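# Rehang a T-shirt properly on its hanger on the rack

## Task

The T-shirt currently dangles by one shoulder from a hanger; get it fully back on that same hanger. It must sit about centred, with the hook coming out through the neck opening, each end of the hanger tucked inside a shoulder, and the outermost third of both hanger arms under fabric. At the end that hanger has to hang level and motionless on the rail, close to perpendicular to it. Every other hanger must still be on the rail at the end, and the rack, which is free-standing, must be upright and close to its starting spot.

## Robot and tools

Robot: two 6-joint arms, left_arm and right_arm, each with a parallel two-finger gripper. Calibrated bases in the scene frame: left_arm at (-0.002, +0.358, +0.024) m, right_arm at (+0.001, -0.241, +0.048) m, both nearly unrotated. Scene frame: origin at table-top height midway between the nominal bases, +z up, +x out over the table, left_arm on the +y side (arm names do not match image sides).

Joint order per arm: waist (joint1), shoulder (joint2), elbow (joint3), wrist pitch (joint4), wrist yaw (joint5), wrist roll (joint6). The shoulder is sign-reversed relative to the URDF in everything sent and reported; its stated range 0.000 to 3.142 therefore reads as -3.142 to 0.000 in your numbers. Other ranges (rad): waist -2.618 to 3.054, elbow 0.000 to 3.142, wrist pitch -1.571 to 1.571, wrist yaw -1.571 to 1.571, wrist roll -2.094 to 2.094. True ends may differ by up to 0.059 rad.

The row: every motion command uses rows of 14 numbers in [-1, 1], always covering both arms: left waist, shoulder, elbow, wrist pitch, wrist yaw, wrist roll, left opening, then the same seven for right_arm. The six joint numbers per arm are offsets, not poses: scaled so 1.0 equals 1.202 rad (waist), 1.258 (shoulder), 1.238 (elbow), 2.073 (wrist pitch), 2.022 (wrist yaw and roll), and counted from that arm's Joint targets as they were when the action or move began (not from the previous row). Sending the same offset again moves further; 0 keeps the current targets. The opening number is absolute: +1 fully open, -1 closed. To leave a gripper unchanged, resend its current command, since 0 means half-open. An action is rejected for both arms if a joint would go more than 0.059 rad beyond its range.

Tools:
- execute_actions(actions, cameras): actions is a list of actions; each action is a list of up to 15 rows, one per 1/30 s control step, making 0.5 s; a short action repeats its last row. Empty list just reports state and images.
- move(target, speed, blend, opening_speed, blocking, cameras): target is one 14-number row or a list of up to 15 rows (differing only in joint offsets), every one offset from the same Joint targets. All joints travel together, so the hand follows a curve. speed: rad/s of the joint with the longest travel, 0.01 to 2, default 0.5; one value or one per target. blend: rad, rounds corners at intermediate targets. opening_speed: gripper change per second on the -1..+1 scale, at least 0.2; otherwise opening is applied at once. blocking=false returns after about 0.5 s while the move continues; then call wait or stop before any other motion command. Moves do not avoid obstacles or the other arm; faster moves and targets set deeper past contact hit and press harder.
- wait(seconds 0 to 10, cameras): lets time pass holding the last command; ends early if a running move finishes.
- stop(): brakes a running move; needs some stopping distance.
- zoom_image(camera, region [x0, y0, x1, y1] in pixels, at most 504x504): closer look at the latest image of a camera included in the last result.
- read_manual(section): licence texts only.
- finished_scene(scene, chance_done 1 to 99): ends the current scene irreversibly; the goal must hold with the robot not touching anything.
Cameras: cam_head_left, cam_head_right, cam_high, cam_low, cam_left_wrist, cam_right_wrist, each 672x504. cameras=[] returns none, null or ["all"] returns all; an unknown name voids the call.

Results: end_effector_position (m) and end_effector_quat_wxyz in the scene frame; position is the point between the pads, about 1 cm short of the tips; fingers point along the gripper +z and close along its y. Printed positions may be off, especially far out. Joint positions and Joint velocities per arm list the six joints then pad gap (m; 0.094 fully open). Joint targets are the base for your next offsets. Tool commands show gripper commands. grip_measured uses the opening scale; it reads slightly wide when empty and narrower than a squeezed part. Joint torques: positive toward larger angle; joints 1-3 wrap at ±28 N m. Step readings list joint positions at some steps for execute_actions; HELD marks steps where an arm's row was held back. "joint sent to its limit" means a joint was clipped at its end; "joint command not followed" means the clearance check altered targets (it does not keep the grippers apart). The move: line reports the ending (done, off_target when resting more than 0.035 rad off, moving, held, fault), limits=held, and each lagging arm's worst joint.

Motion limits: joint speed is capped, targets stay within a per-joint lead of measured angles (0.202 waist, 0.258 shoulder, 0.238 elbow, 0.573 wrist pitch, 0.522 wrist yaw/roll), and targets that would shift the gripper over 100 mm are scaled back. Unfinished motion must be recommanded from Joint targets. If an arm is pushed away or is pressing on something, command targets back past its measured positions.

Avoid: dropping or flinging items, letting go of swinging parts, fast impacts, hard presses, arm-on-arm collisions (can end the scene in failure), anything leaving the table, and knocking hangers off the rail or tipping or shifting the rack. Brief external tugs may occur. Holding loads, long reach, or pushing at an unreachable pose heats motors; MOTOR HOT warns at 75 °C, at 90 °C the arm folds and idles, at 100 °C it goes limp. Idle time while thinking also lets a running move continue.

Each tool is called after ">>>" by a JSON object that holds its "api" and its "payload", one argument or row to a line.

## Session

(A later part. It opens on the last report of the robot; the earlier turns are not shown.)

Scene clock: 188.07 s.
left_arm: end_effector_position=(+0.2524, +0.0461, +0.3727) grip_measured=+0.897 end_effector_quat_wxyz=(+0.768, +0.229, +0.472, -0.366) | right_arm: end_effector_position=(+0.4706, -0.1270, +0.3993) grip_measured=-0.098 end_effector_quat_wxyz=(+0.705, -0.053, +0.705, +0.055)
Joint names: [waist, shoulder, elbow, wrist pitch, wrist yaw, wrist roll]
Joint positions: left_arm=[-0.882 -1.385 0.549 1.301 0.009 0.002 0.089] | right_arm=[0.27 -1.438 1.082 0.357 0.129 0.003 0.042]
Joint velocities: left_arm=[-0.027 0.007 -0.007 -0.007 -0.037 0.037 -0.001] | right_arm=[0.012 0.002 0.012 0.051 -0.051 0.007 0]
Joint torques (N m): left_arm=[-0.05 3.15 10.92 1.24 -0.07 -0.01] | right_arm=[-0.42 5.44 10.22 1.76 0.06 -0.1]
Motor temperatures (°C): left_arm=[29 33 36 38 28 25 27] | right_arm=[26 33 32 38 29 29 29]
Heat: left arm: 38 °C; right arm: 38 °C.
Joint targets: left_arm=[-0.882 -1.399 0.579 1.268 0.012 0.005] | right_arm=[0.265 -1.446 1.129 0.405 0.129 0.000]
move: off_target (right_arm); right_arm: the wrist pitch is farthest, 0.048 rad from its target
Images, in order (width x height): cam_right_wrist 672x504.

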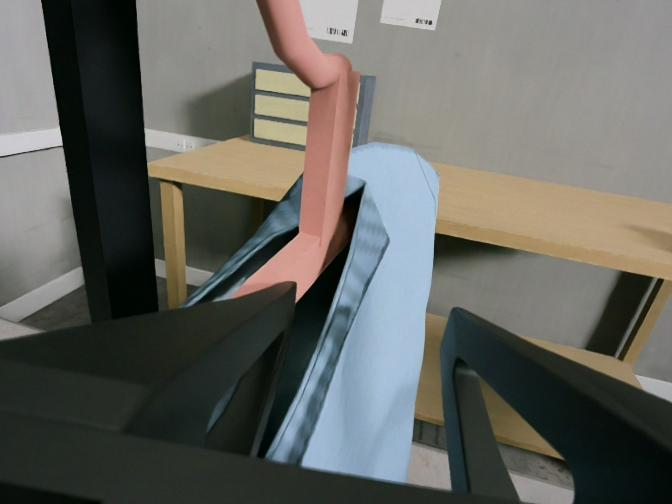

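>>> {"api": "move", "payload": {
  "target": [0,0,0,0,0,0,0.9,0,0,0,0,0,0,-1],
  "opening_speed": 1.2,
  "cameras": ["cam_left_wrist","cam_right_wrist","cam_high"]
}}

Scene clock: 190.13 s.
left_arm: end_effector_position=(+0.2524, +0.0461, +0.3727) grip_measured=+0.897 end_effector_quat_wxyz=(+0.768, +0.229, +0.472, -0.366) | right_arm: end_effector_position=(+0.4706, -0.1270, +0.3997) grip_measured=-0.990 end_effector_quat_wxyz=(+0.706, -0.053, +0.704, +0.055)
Joint names: [waist, shoulder, elbow, wrist pitch, wrist yaw, wrist roll]
Joint positions: left_arm=[-0.882 -1.385 0.549 1.301 0.009 0.002 0.089] | right_arm=[0.27 -1.438 1.082 0.358 0.129 0.003 0]
Joint velocities: left_arm=[-0.007 -0.002 -0.002 0.051 -0.022 -0.037 0] | right_arm=[0.017 0.017 0.007 0.007 0.022 0.051 0]
Joint torques (N m): left_arm=[-0.16 3.3 10.69 1.27 -0.02 -0.01] | right_arm=[-0.4 5.44 10.22 1.74 0.07 -0.11]
Motor temperatures (°C): left_arm=[29 33 36 38 28 25 27] | right_arm=[26 33 32 38 29 29 29]
Heat: left arm: 38 °C; right arm: 38 °C.
Joint targets: left_arm=[-0.882 -1.399 0.579 1.268 0.012 0.005] | right_arm=[0.265 -1.446 1.129 0.405 0.129 0.000]
move: off_target (right_arm); right_arm: the elbow is farthest, 0.047 rad from its target
Images, in order (width x height): cam_high 672x504, cam_left_wrist 672x504, cam_right_wrist 672x504.

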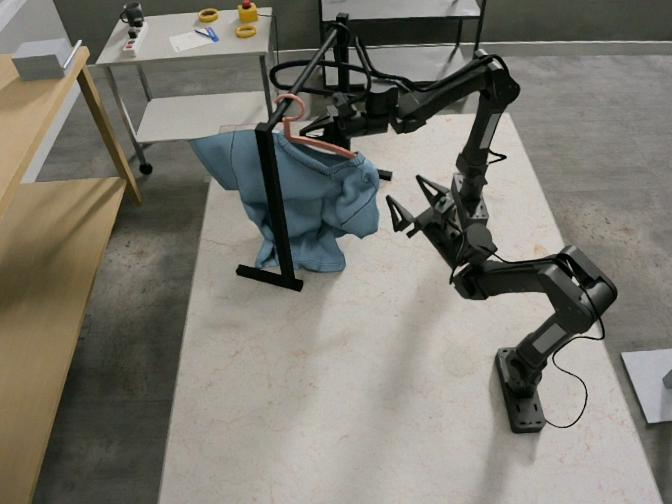

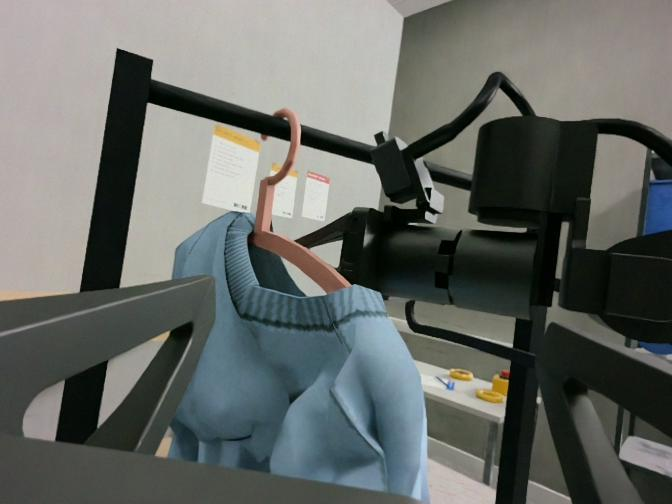

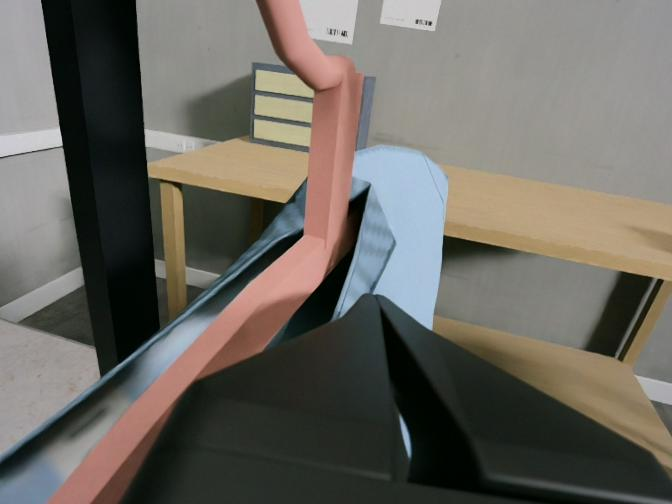

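>>> {"api": "zoom_image", "payload": {
  "camera": "cam_right_wrist",
  "region": [260, 120, 500, 320]
}}

>>> {"api": "zoom_image", "payload": {
  "camera": "cam_high",
  "region": [220, 70, 400, 220]
}}

Scaled by 2.100 from the camera's 672x504 image, which has a finer 960x720 frame.

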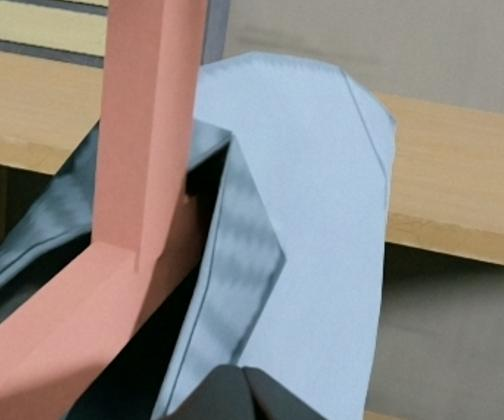

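Scaled by 2.800 from the camera's 672x504 image, which has a finer 960x720 frame.

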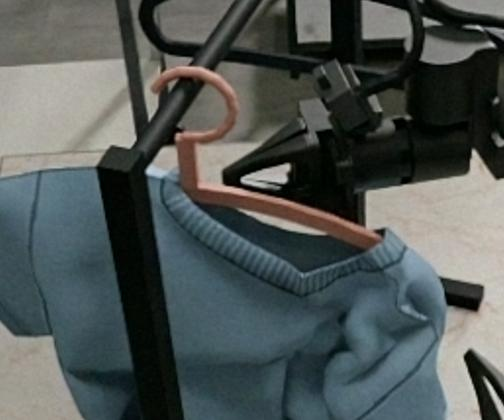

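>>> {"api": "move", "payload": {
  "target": [0,0,0,0,0,0,0.9,0,0,0,0,0,0,-0.1],
  "opening_speed": 1.5,
  "cameras": ["cam_right_wrist"]
}}

>>> {"api": "move", "payload": {
  "target": [0,0,0,0,0,0,0.9,0.007,-0.048,0.0145,-0.005,0.005,0,-0.1],
  "speed": 0.15,
  "cameras": ["cam_left_wrist","cam_right_wrist"]
}}

Scene clock: 192.13 s.
left_arm: end_effector_position=(+0.2524, +0.0461, +0.3727) grip_measured=+0.897 end_effector_quat_wxyz=(+0.768, +0.229, +0.472, -0.366) | right_arm: end_effector_position=(+0.4706, -0.1270, +0.3997) grip_measured=-0.102 end_effector_quat_wxyz=(+0.706, -0.053, +0.704, +0.055)
Joint names: [waist, shoulder, elbow, wrist pitch, wrist yaw, wrist roll]
Joint positions: left_arm=[-0.882 -1.385 0.549 1.301 0.009 0.002 0.089] | right_arm=[0.27 -1.438 1.082 0.358 0.129 0.003 0.042]
Joint velocities: left_arm=[-0.007 -0.007 0.002 -0.007 -0.007 -0.066 0] | right_arm=[0.002 0.017 0.007 0.007 0.007 -0.051 -0.001]
Joint torques (N m): left_arm=[-0.2 3.33 11.02 1.25 -0.02 0.03] | right_arm=[-0.42 5.45 10.24 1.73 0.06 -0.11]
Motor temperatures (°C): left_arm=[29 33 36 38 28 25 27] | right_arm=[26 32 32 39 29 29 29]
Heat: left arm: 38 °C; right arm: 39 °C.
Joint targets: left_arm=[-0.882 -1.399 0.579 1.268 0.012 0.005] | right_arm=[0.265 -1.446 1.129 0.405 0.129 0.000]
move: off_target (right_arm); right_arm: the elbow is farthest, 0.047 rad from its target
Images, in order (width x height): cam_right_wrist 672x504.

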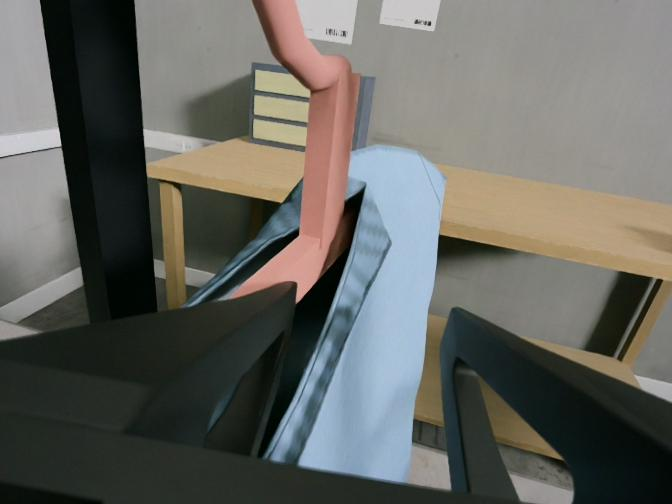

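Scene clock: 192.90 s.
left_arm: end_effector_position=(+0.2524, +0.0461, +0.3727) grip_measured=+0.897 end_effector_quat_wxyz=(+0.768, +0.229, +0.472, -0.366) | right_arm: end_effector_position=(+0.4843, -0.1244, +0.3805) grip_measured=-0.102 end_effector_quat_wxyz=(+0.691, -0.053, +0.719, +0.050)
Joint names: [waist, shoulder, elbow, wrist pitch, wrist yaw, wrist roll]
Joint positions: left_arm=[-0.882 -1.385 0.549 1.301 0.009 0.002 0.089] | right_arm=[0.27 -1.498 1.1 0.358 0.137 0.003 0.042]
Joint velocities: left_arm=[-0.012 -0.007 0.002 0.095 -0.007 0.051 0] | right_arm=[-0.012 0.007 -0.012 -0.037 0.037 -0.022 0]
Joint torques (N m): left_arm=[0.16 3.25 10.81 1.2 -0.04 0.04] | right_arm=[0.25 5.94 10.3 1.64 0.08 -0.1]
Motor temperatures (°C): left_arm=[29 33 36 38 28 25 27] | right_arm=[26 32 32 39 29 29 29]
Heat: left arm: 38 °C; right arm: 39 °C.
Joint targets: left_arm=[-0.882 -1.399 0.579 1.268 0.012 0.005] | right_arm=[0.273 -1.506 1.147 0.395 0.139 0.000]
move: off_target (right_arm); right_arm: the elbow is farthest, 0.047 rad from its target
Images, in order (width x height): cam_left_wrist 672x504, cam_right_wrist 672x504.

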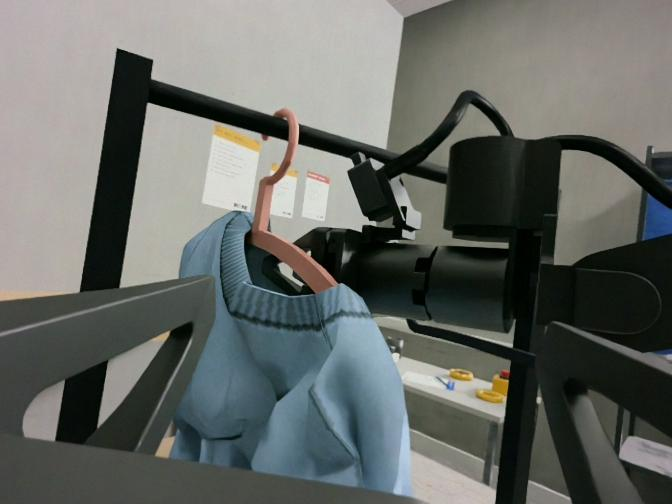

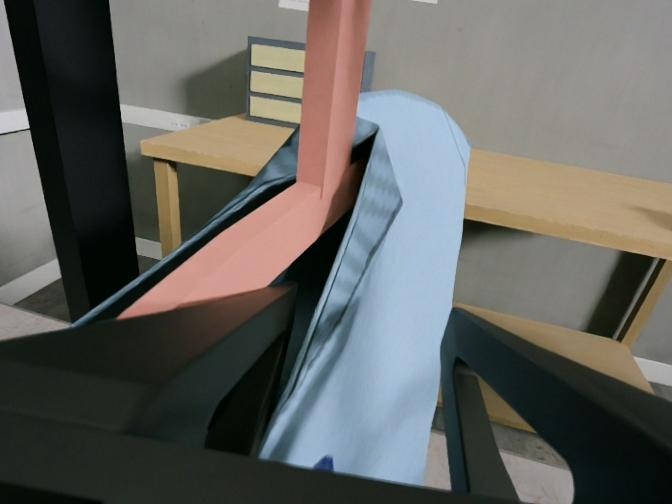

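>>> {"api": "move", "payload": {
  "target": [0,0,0,0,0,0,0.9,0,0,0,0,0,0,-1],
  "opening_speed": 1.2,
  "cameras": ["cam_right_wrist"]
}}

>>> {"api": "zoom_image", "payload": {
  "camera": "cam_right_wrist",
  "region": [240, 100, 500, 360]
}}

Scene clock: 194.00 s.
left_arm: end_effector_position=(+0.2524, +0.0461, +0.3727) grip_measured=+0.897 end_effector_quat_wxyz=(+0.768, +0.229, +0.472, -0.366) | right_arm: end_effector_position=(+0.4841, -0.1231, +0.3805) grip_measured=-0.984 end_effector_quat_wxyz=(+0.691, -0.056, +0.719, +0.052)
Joint names: [waist, shoulder, elbow, wrist pitch, wrist yaw, wrist roll]
Joint positions: left_arm=[-0.882 -1.385 0.549 1.301 0.009 0.002 0.089] | right_arm=[0.27 -1.498 1.1 0.358 0.129 0.003 0.001]
Joint velocities: left_arm=[0.007 0.022 0.002 -0.022 0.022 -0.037 -0.001] | right_arm=[-0.002 -0.007 0.002 -0.037 -0.037 0.037 0]
Joint torques (N m): left_arm=[0.09 3.12 10.77 1.21 -0.01 0.03] | right_arm=[0.24 5.97 10.28 1.64 0.07 -0.1]
Motor temperatures (°C): left_arm=[29 33 36 38 28 25 27] | right_arm=[26 32 32 39 29 29 29]
Heat: left arm: 38 °C; right arm: 39 °C.
Joint targets: left_arm=[-0.882 -1.399 0.579 1.268 0.012 0.005] | right_arm=[0.273 -1.506 1.147 0.395 0.139 0.000]
move: off_target (right_arm); right_arm: the elbow is farthest, 0.047 rad from its target
Images, in order (width x height): cam_right_wrist 672x504.

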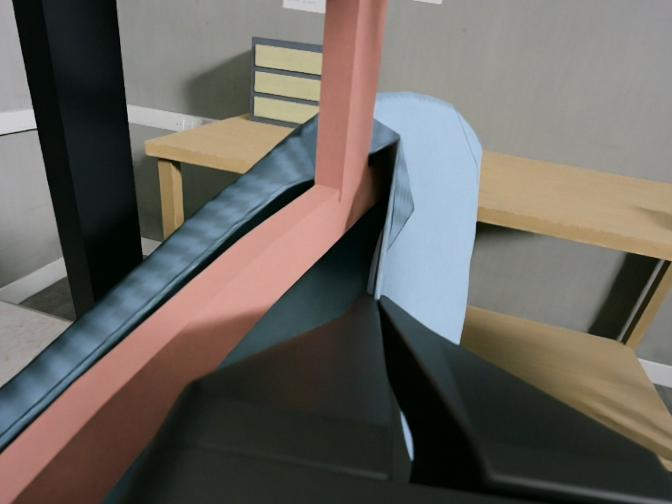

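Scaled by 1.938 from the camera's 672x504 image, which has a finer 960x720 frame.

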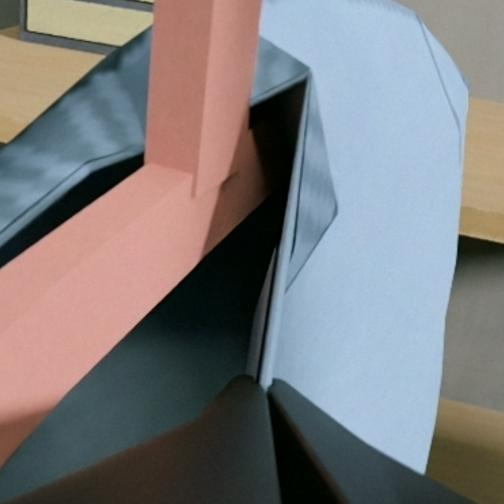

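>>> {"api": "move", "payload": {
  "target": [
    [0,0,0,0,0,0,0.9,-0.092,-0.1152,0.0957,0.0245,-0.1435,0,-1],
    [0,0,0,0,0,0,0.9,-0.184,-0.2305,0.1914,0.049,-0.287,0,-1]
  ],
  "blend": 0.05,
  "speed": 0.25
}}

Scene clock: 197.43 s.
left_arm: end_effector_position=(+0.2524, +0.0461, +0.3727) grip_measured=+0.897 end_effector_quat_wxyz=(+0.768, +0.229, +0.472, -0.366) | right_arm: end_effector_position=(+0.5477, -0.1243, +0.3757) grip_measured=-0.984 end_effector_quat_wxyz=(+0.686, -0.179, +0.682, +0.181)
Joint names: [waist, shoulder, elbow, wrist pitch, wrist yaw, wrist roll]
Joint positions: left_arm=[-0.882 -1.385 0.549 1.301 0.009 0.002 0.089] | right_arm=[0.057 -1.782 1.339 0.45 -0.444 0.003 0.001]
Joint velocities: left_arm=[-0.012 0.012 -0.007 -0.051 -0.051 0.007 0.001] | right_arm=[0.002 -0.007 0.012 0.037 -0.007 -0.037 0]
Joint torques (N m): left_arm=[0.03 3.33 10.95 1.24 -0.01 0.05] | right_arm=[-0.43 8.12 10.04 1.66 0.02 -0.11]
Motor temperatures (°C): left_arm=[29 33 36 38 28 25 27] | right_arm=[26 33 33 40 29 29 29]
Heat: left arm: 38 °C; right arm: 40 °C.
Joint targets: left_arm=[-0.882 -1.399 0.579 1.268 0.012 0.005] | right_arm=[0.052 -1.796 1.384 0.496 -0.441 0.000]
move: off_target (right_arm); right_arm: the wrist pitch is farthest, 0.046 rad from its target

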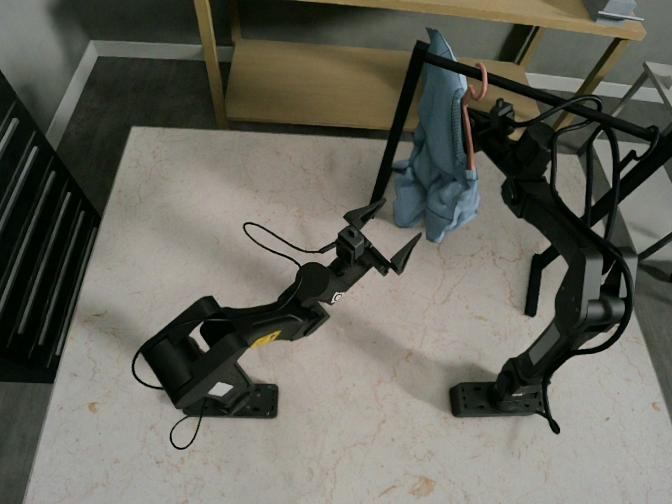

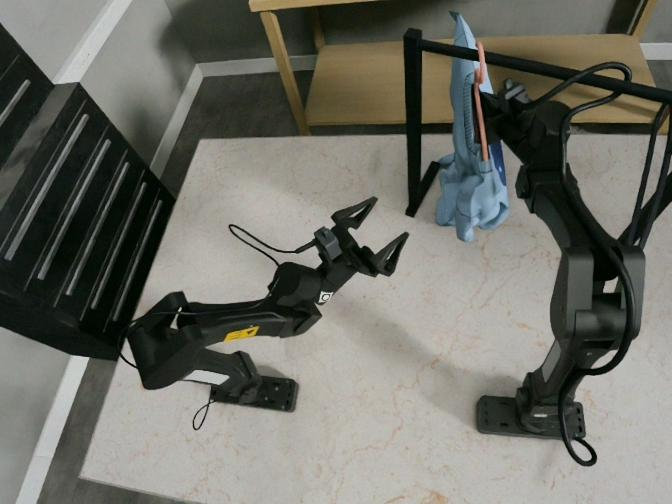

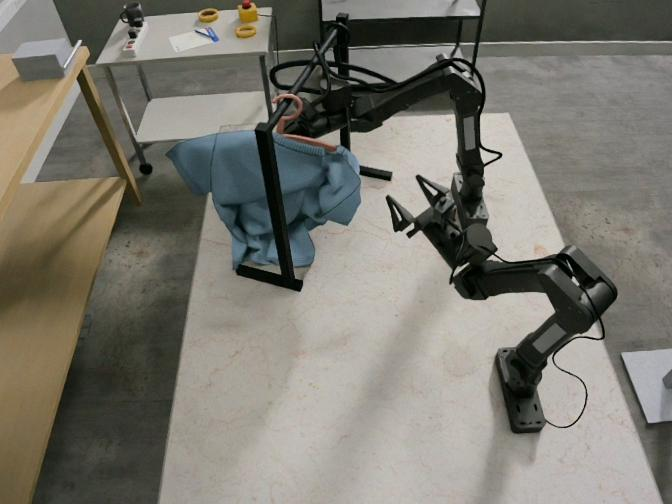

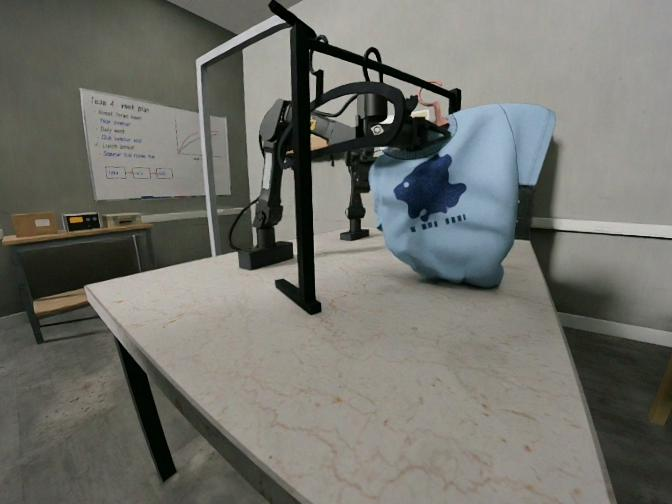

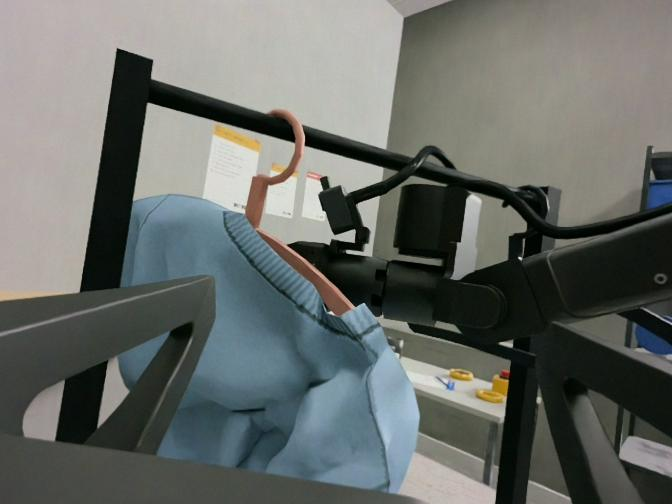

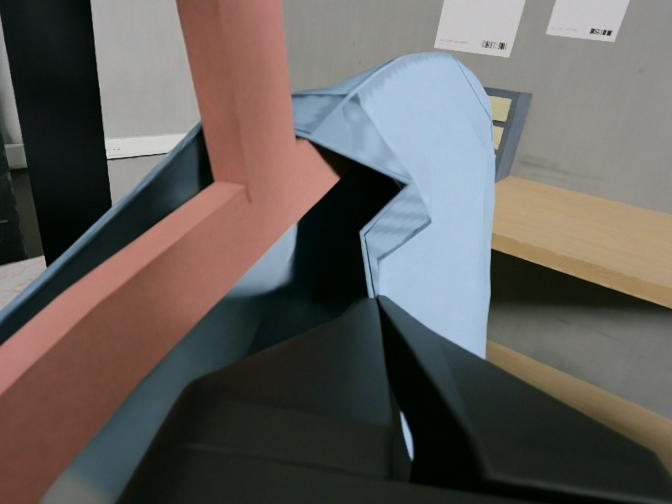

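>>> {"api": "zoom_image", "payload": {
  "camera": "cam_high",
  "region": [150, 70, 390, 280]
}}

>>> {"api": "zoom_image", "payload": {
  "camera": "cam_head_right",
  "region": [400, 0, 560, 260]
}}

>>> {"api": "zoom_image", "payload": {
  "camera": "cam_low",
  "region": [340, 60, 560, 300]
}}

Scaled by 2.100 from the camera's 672x504 image, which has a finer 960x720 frame.

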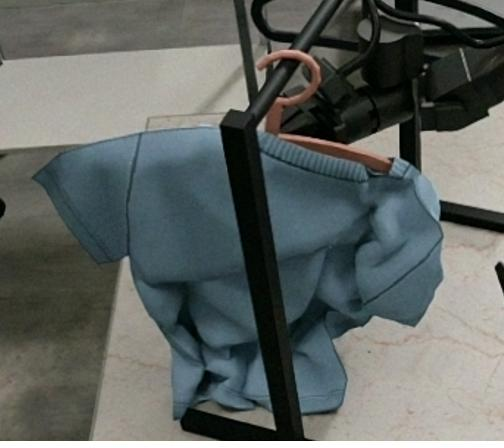

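Scaled by 1.938 from the camera's 672x504 image, which has a finer 960x720 frame.

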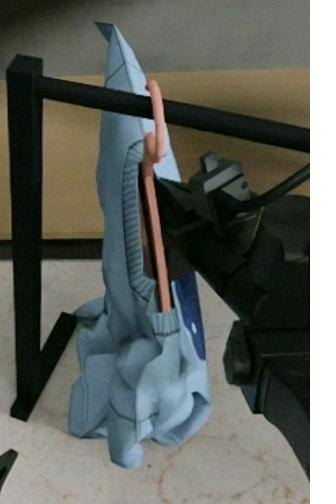

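Scaled by 2.100 from the camera's 672x504 image, which has a finer 960x720 frame.

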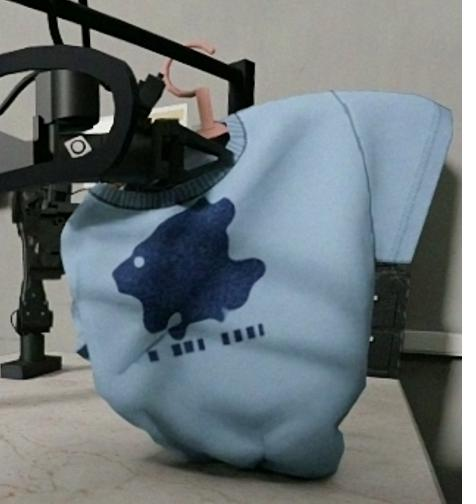

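>>> {"api": "zoom_image", "payload": {
  "camera": "cam_left_wrist",
  "region": [200, 180, 420, 360]
}}

>>> {"api": "zoom_image", "payload": {
  "camera": "cam_head_left",
  "region": [400, 20, 540, 260]
}}

Scaled by 2.291 from the camera's 672x504 image, which has a finer 960x720 frame.

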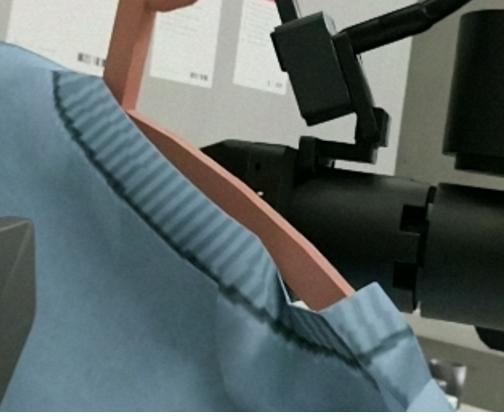

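Scaled by 2.100 from the camera's 672x504 image, which has a finer 960x720 frame.

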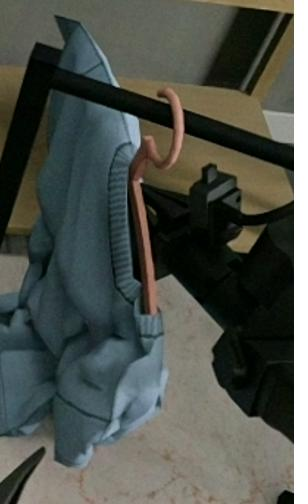

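>>> {"api": "move", "payload": {
  "target": [0,0,0,0,0,0,0.9,-0.0824,-0.2035,0.2706,-0.038,-0.1973,0,-1],
  "speed": 0.2
}}

>>> {"api": "zoom_image", "payload": {
  "camera": "cam_left_wrist",
  "region": [200, 180, 420, 360]
}}

Scene clock: 201.87 s.
left_arm: end_effector_position=(+0.2524, +0.0461, +0.3727) grip_measured=+0.897 end_effector_quat_wxyz=(+0.768, +0.229, +0.472, -0.366) | right_arm: end_effector_position=(+0.5815, -0.1234, +0.3868) grip_measured=-0.984 end_effector_quat_wxyz=(+0.673, -0.290, +0.624, +0.269)
Joint names: [waist, shoulder, elbow, wrist pitch, wrist yaw, wrist roll]
Joint positions: left_arm=[-0.882 -1.385 0.549 1.301 0.009 0.002 0.089] | right_arm=[-0.042 -2.035 1.673 0.439 -0.843 0.003 0.001]
Joint velocities: left_arm=[0.002 -0.007 -0.012 -0.095 -0.022 0.066 0] | right_arm=[-0.012 0.012 -0.017 0.022 -0.037 -0.022 0]
Joint torques (N m): left_arm=[-0.12 2.91 10.78 1.29 0 0.03] | right_arm=[-0.38 10.11 9.95 0.9 0.01 -0.1]
Motor temperatures (°C): left_arm=[29 33 36 38 28 25 27] | right_arm=[26 33 33 39 29 29 29]
Heat: left arm: 38 °C; right arm: 39 °C.
Joint targets: left_arm=[-0.882 -1.399 0.579 1.268 0.012 0.005] | right_arm=[-0.047 -2.052 1.719 0.418 -0.840 0.000]
move: off_target (right_arm); right_arm: the elbow is farthest, 0.046 rad from its target

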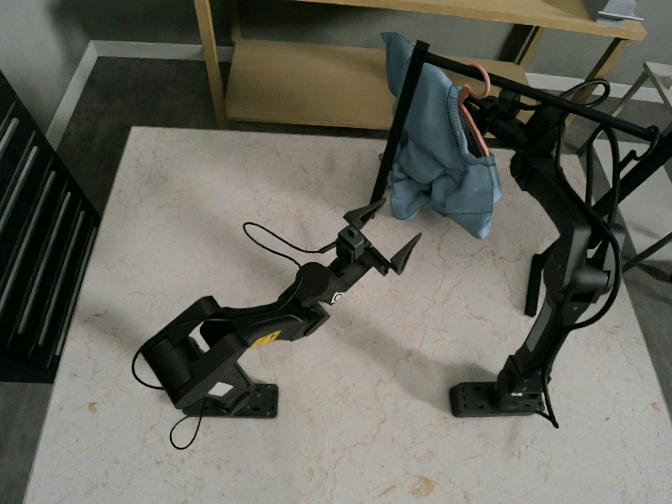

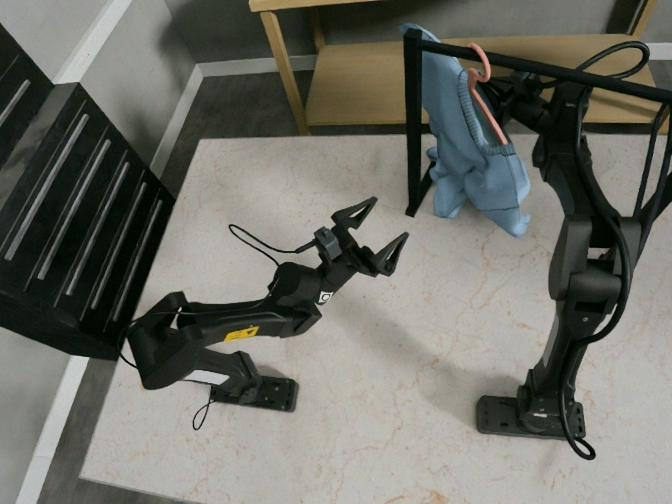

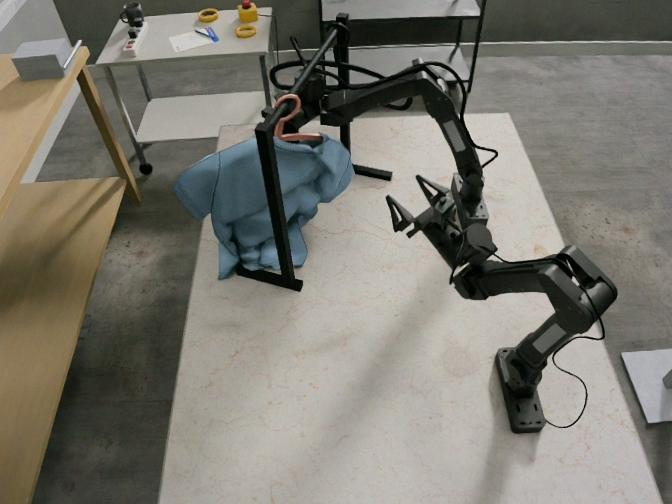

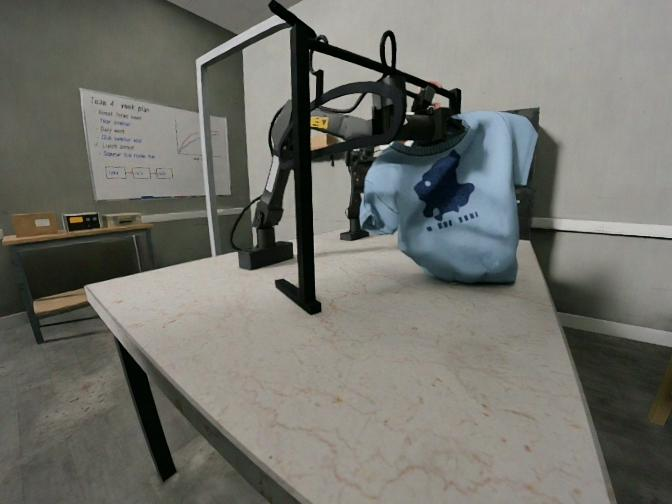

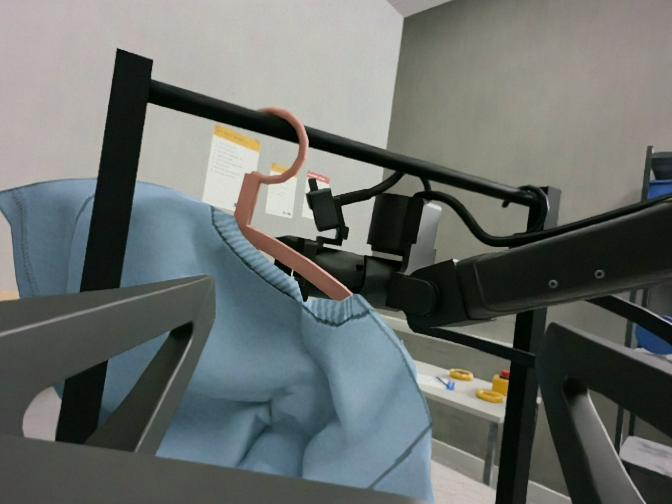

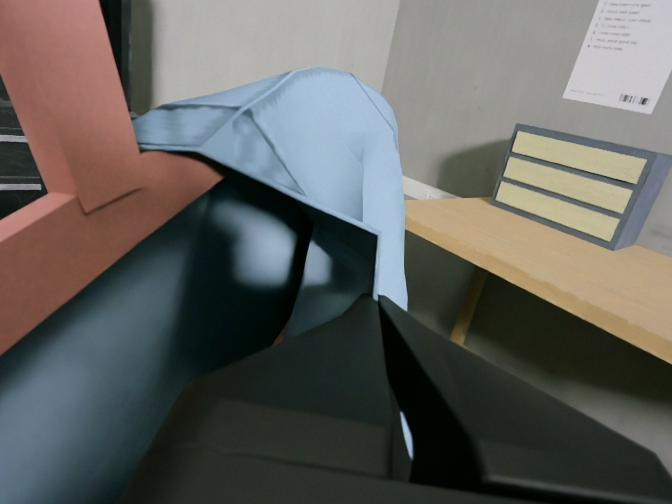

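Scaled by 2.291 from the camera's 672x504 image, which has a finer 960x720 frame.

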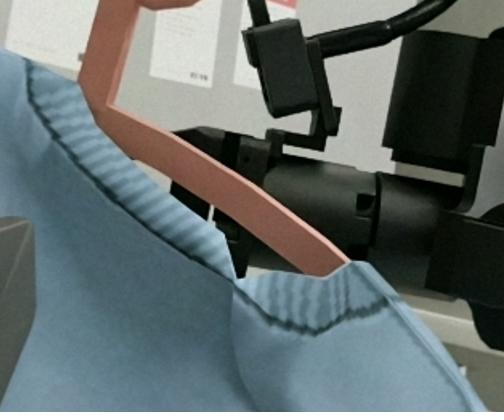

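>>> {"api": "move", "payload": {
  "target": [0,0,0,0,0,0,0.9,-0.07,0,0,0,0,0,-1],
  "speed": 0.12,
  "cameras": ["cam_head_right","cam_left_wrist","cam_right_wrist"]
}}

Scene clock: 203.53 s.
left_arm: end_effector_position=(+0.2524, +0.0461, +0.3727) grip_measured=+0.897 end_effector_quat_wxyz=(+0.768, +0.229, +0.472, -0.366) | right_arm: end_effector_position=(+0.5880, -0.1699, +0.3867) grip_measured=-0.984 end_effector_quat_wxyz=(+0.683, -0.268, +0.635, +0.244)
Joint names: [waist, shoulder, elbow, wrist pitch, wrist yaw, wrist roll]
Joint positions: left_arm=[-0.882 -1.385 0.549 1.301 0.009 0.002 0.089] | right_arm=[-0.124 -2.035 1.673 0.439 -0.852 0.003 0.001]
Joint velocities: left_arm=[-0.012 -0.012 0.007 -0.007 -0.007 0.051 -0.001] | right_arm=[-0.002 0.007 -0.012 -0.037 -0.022 0.037 0]
Joint torques (N m): left_arm=[-0.14 3.11 10.88 1.27 -0.04 -0.01] | right_arm=[-0.57 10.13 9.94 0.91 0.13 -0.1]
Motor temperatures (°C): left_arm=[29 33 36 38 28 25 27] | right_arm=[26 33 33 39 29 29 29]
Heat: left arm: 38 °C; right arm: 39 °C.
Joint targets: left_arm=[-0.882 -1.399 0.579 1.268 0.012 0.005] | right_arm=[-0.131 -2.052 1.719 0.418 -0.840 0.000]
move: off_target (right_arm); right_arm: the elbow is farthest, 0.046 rad from its target
Images, in order (width x height): cam_head_right 672x504, cam_left_wrist 672x504, cam_right_wrist 672x504.

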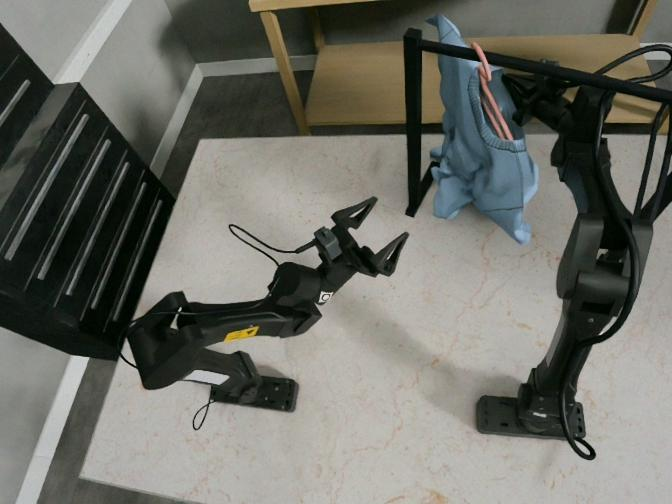

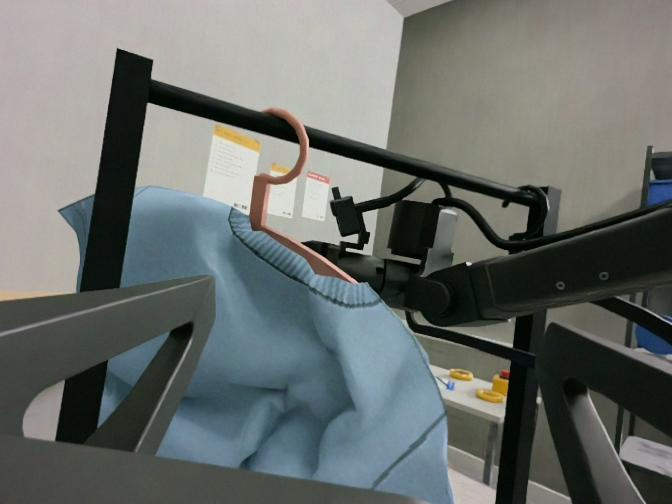

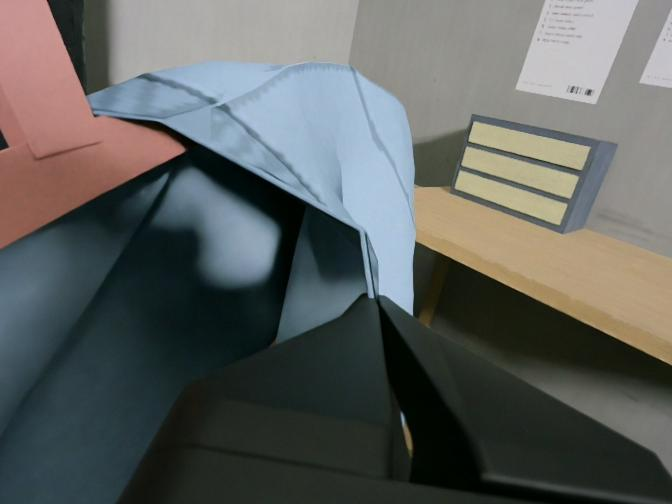

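>>> {"api": "move", "payload": {
  "target": [0,0,0,0,0,0,0.9,-0.06,0,0,0,0,0,-1],
  "speed": 0.12,
  "cameras": ["cam_head_right","cam_left_wrist","cam_right_wrist"]
}}

Scene clock: 204.93 s.
left_arm: end_effector_position=(+0.2524, +0.0461, +0.3727) grip_measured=+0.897 end_effector_quat_wxyz=(+0.768, +0.229, +0.472, -0.366) | right_arm: end_effector_position=(+0.5916, -0.2122, +0.3867) grip_measured=-0.984 end_effector_quat_wxyz=(+0.691, -0.245, +0.644, +0.220)
Joint names: [waist, shoulder, elbow, wrist pitch, wrist yaw, wrist roll]
Joint positions: left_arm=[-0.882 -1.385 0.549 1.301 0.009 0.002 0.089] | right_arm=[-0.195 -2.035 1.673 0.439 -0.852 0.003 0.001]
Joint velocities: left_arm=[0.007 0.012 -0.007 -0.007 0.007 -0.066 0] | right_arm=[-0.007 -0.007 -0.002 -0.022 -0.022 0.007 0]
Joint torques (N m): left_arm=[-0.09 3.32 10.91 1.26 -0.05 -0.01] | right_arm=[-0.64 10.13 9.96 0.92 0.14 -0.1]
Motor temperatures (°C): left_arm=[29 33 36 38 28 25 27] | right_arm=[26 33 33 39 29 29 29]
Heat: left arm: 38 °C; right arm: 39 °C.
Joint targets: left_arm=[-0.882 -1.399 0.579 1.268 0.012 0.005] | right_arm=[-0.203 -2.052 1.719 0.418 -0.840 0.000]
move: off_target (right_arm); right_arm: the elbow is farthest, 0.046 rad from its target
Images, in order (width x height): cam_head_right 672x504, cam_left_wrist 672x504, cam_right_wrist 672x504.

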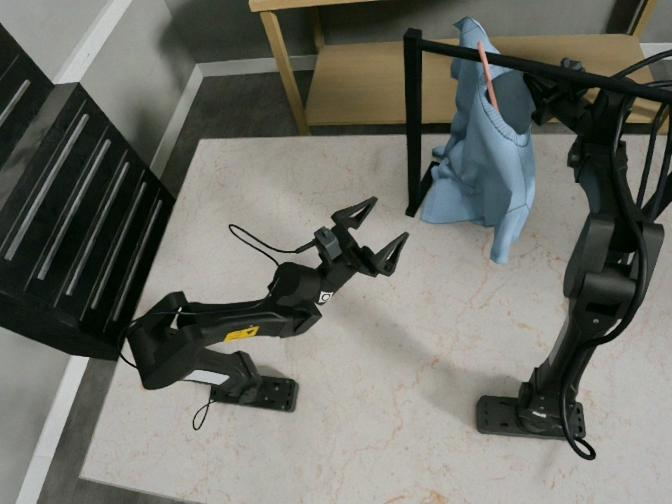

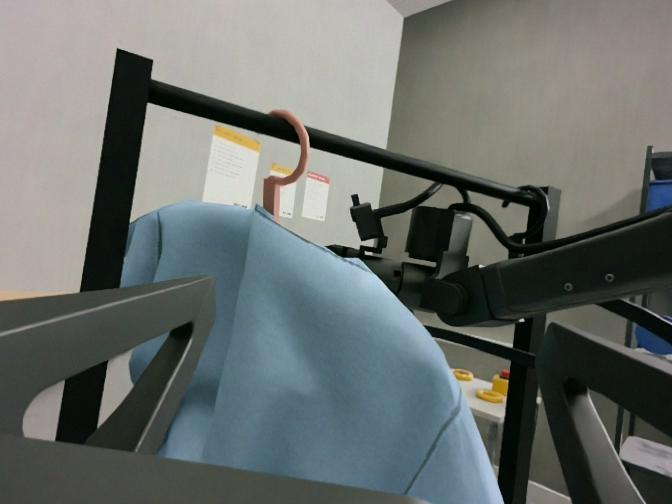

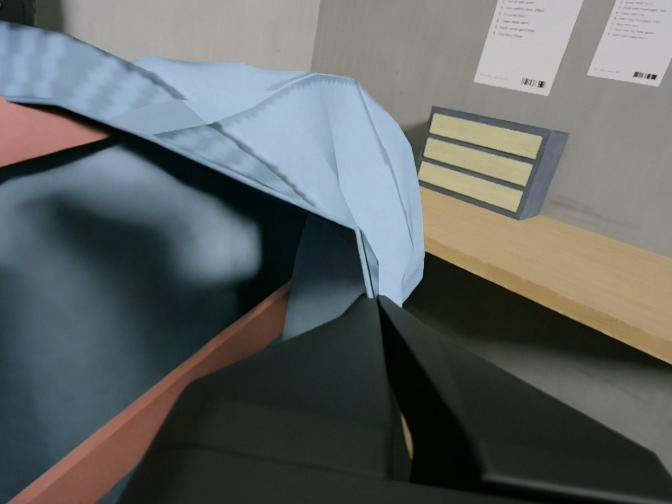

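>>> {"api": "move", "payload": {
  "target": [0,0,0,0,0,0,0.9,0.06,0,0,0,0,0,-1],
  "speed": 0.15,
  "cameras": []
}}

>>> {"api": "move", "payload": {
  "target": [0,0,0,0,0,0,0.9,0,0,0,0,0,0,-0.3],
  "opening_speed": 0.7
}}

Scene clock: 206.00 s.
left_arm: end_effector_position=(+0.2524, +0.0461, +0.3727) grip_measured=+0.897 end_effector_quat_wxyz=(+0.768, +0.229, +0.472, -0.366) | right_arm: end_effector_position=(+0.5883, -0.1717, +0.3864) grip_measured=-0.984 end_effector_quat_wxyz=(+0.683, -0.267, +0.635, +0.243)
Joint names: [waist, shoulder, elbow, wrist pitch, wrist yaw, wrist roll]
Joint positions: left_arm=[-0.882 -1.385 0.549 1.301 0.009 0.002 0.089] | right_arm=[-0.127 -2.035 1.673 0.438 -0.852 0.002 0.001]
Joint velocities: left_arm=[-0.007 0.007 0.007 0.139 -0.037 -0.007 -0.001] | right_arm=[-0.002 0.017 -0.017 -0.11 0.022 0.007 -0.001]
Joint torques (N m): left_arm=[-0.06 3.14 10.85 1.25 0.01 0.03] | right_arm=[-0.34 10.11 9.94 0.92 0.13 -0.1]
Motor temperatures (°C): left_arm=[29 33 36 38 28 25 27] | right_arm=[26 33 33 39 29 29 29]
Heat: left arm: 38 °C; right arm: 39 °C.
Joint targets: left_arm=[-0.882 -1.399 0.579 1.268 0.012 0.005] | right_arm=[-0.131 -2.052 1.719 0.418 -0.840 0.000]
move: off_target (right_arm); right_arm: the elbow is farthest, 0.046 rad from its target
No camera images: "cameras" was empty.

Scene clock: 207.23 s.
left_arm: end_effector_position=(+0.2524, +0.0461, +0.3727) grip_measured=+0.897 end_effector_quat_wxyz=(+0.768, +0.229, +0.472, -0.366) | right_arm: end_effector_position=(+0.5883, -0.1717, +0.3861) grip_measured=-0.302 end_effector_quat_wxyz=(+0.682, -0.267, +0.636, +0.243)
Joint names: [waist, shoulder, elbow, wrist pitch, wrist yaw, wrist roll]
Joint positions: left_arm=[-0.882 -1.385 0.549 1.301 0.009 0.002 0.089] | right_arm=[-0.127 -2.035 1.673 0.436 -0.852 0.002 0.033]
Joint velocities: left_arm=[-0.002 0.012 -0.002 -0.007 -0.022 0.037 -0.002] | right_arm=[0.012 0.017 -0.017 -0.095 -0.037 0.007 -0.001]
Joint torques (N m): left_arm=[-0.08 3.22 10.66 1.31 -0.02 0] | right_arm=[-0.34 10.11 9.96 0.93 0.12 -0.1]
Motor temperatures (°C): left_arm=[29 33 36 38 28 25 27] | right_arm=[26 33 33 38 29 29 29]
Heat: left arm: 38 °C; right arm: 38 °C.
Joint targets: left_arm=[-0.882 -1.399 0.579 1.268 0.012 0.005] | right_arm=[-0.131 -2.052 1.719 0.418 -0.840 0.000]
move: off_target (right_arm); right_arm: the elbow is farthest, 0.046 rad from its target

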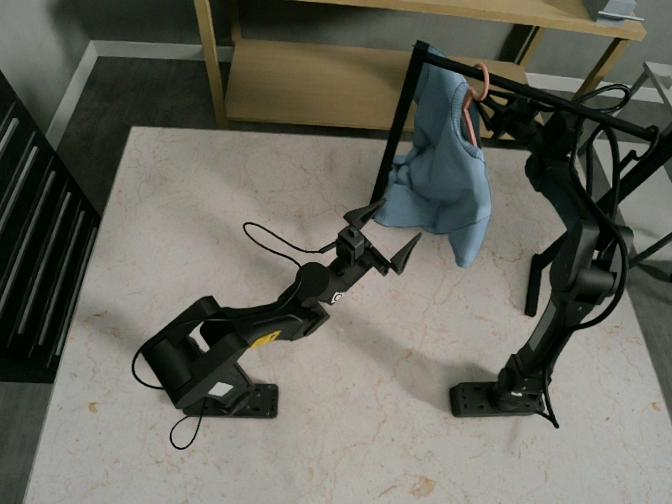

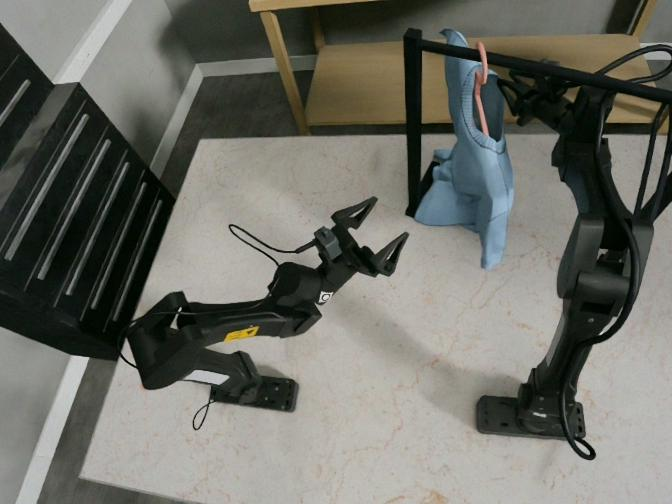

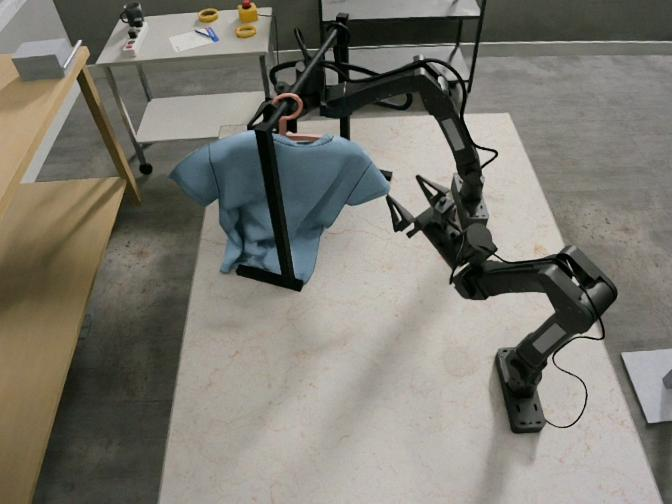

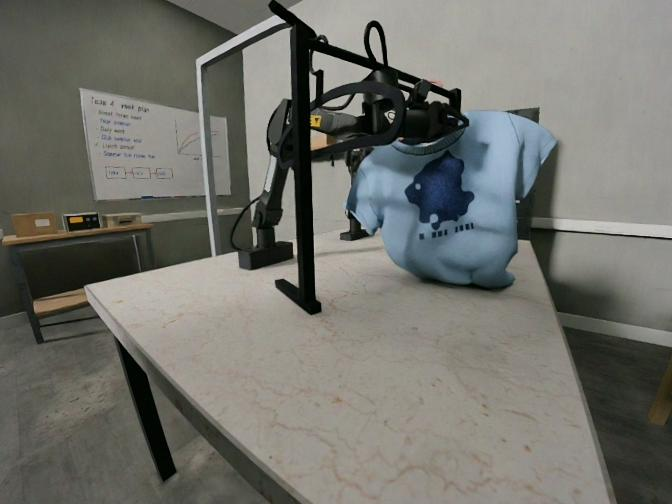

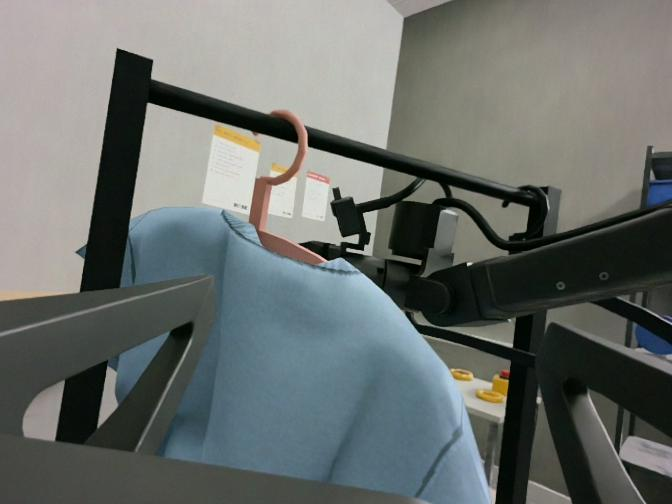

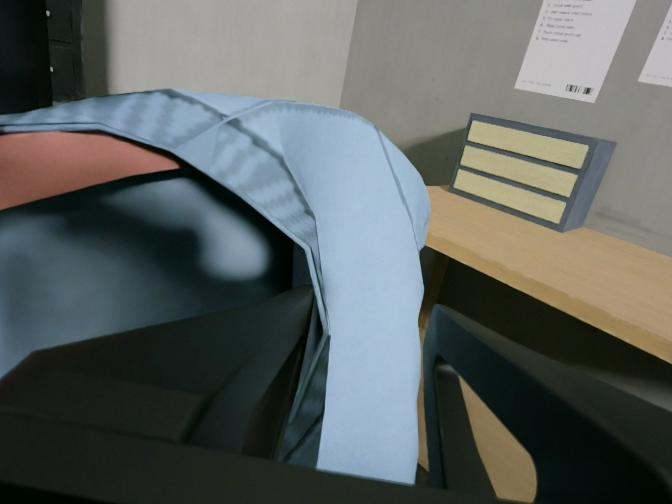

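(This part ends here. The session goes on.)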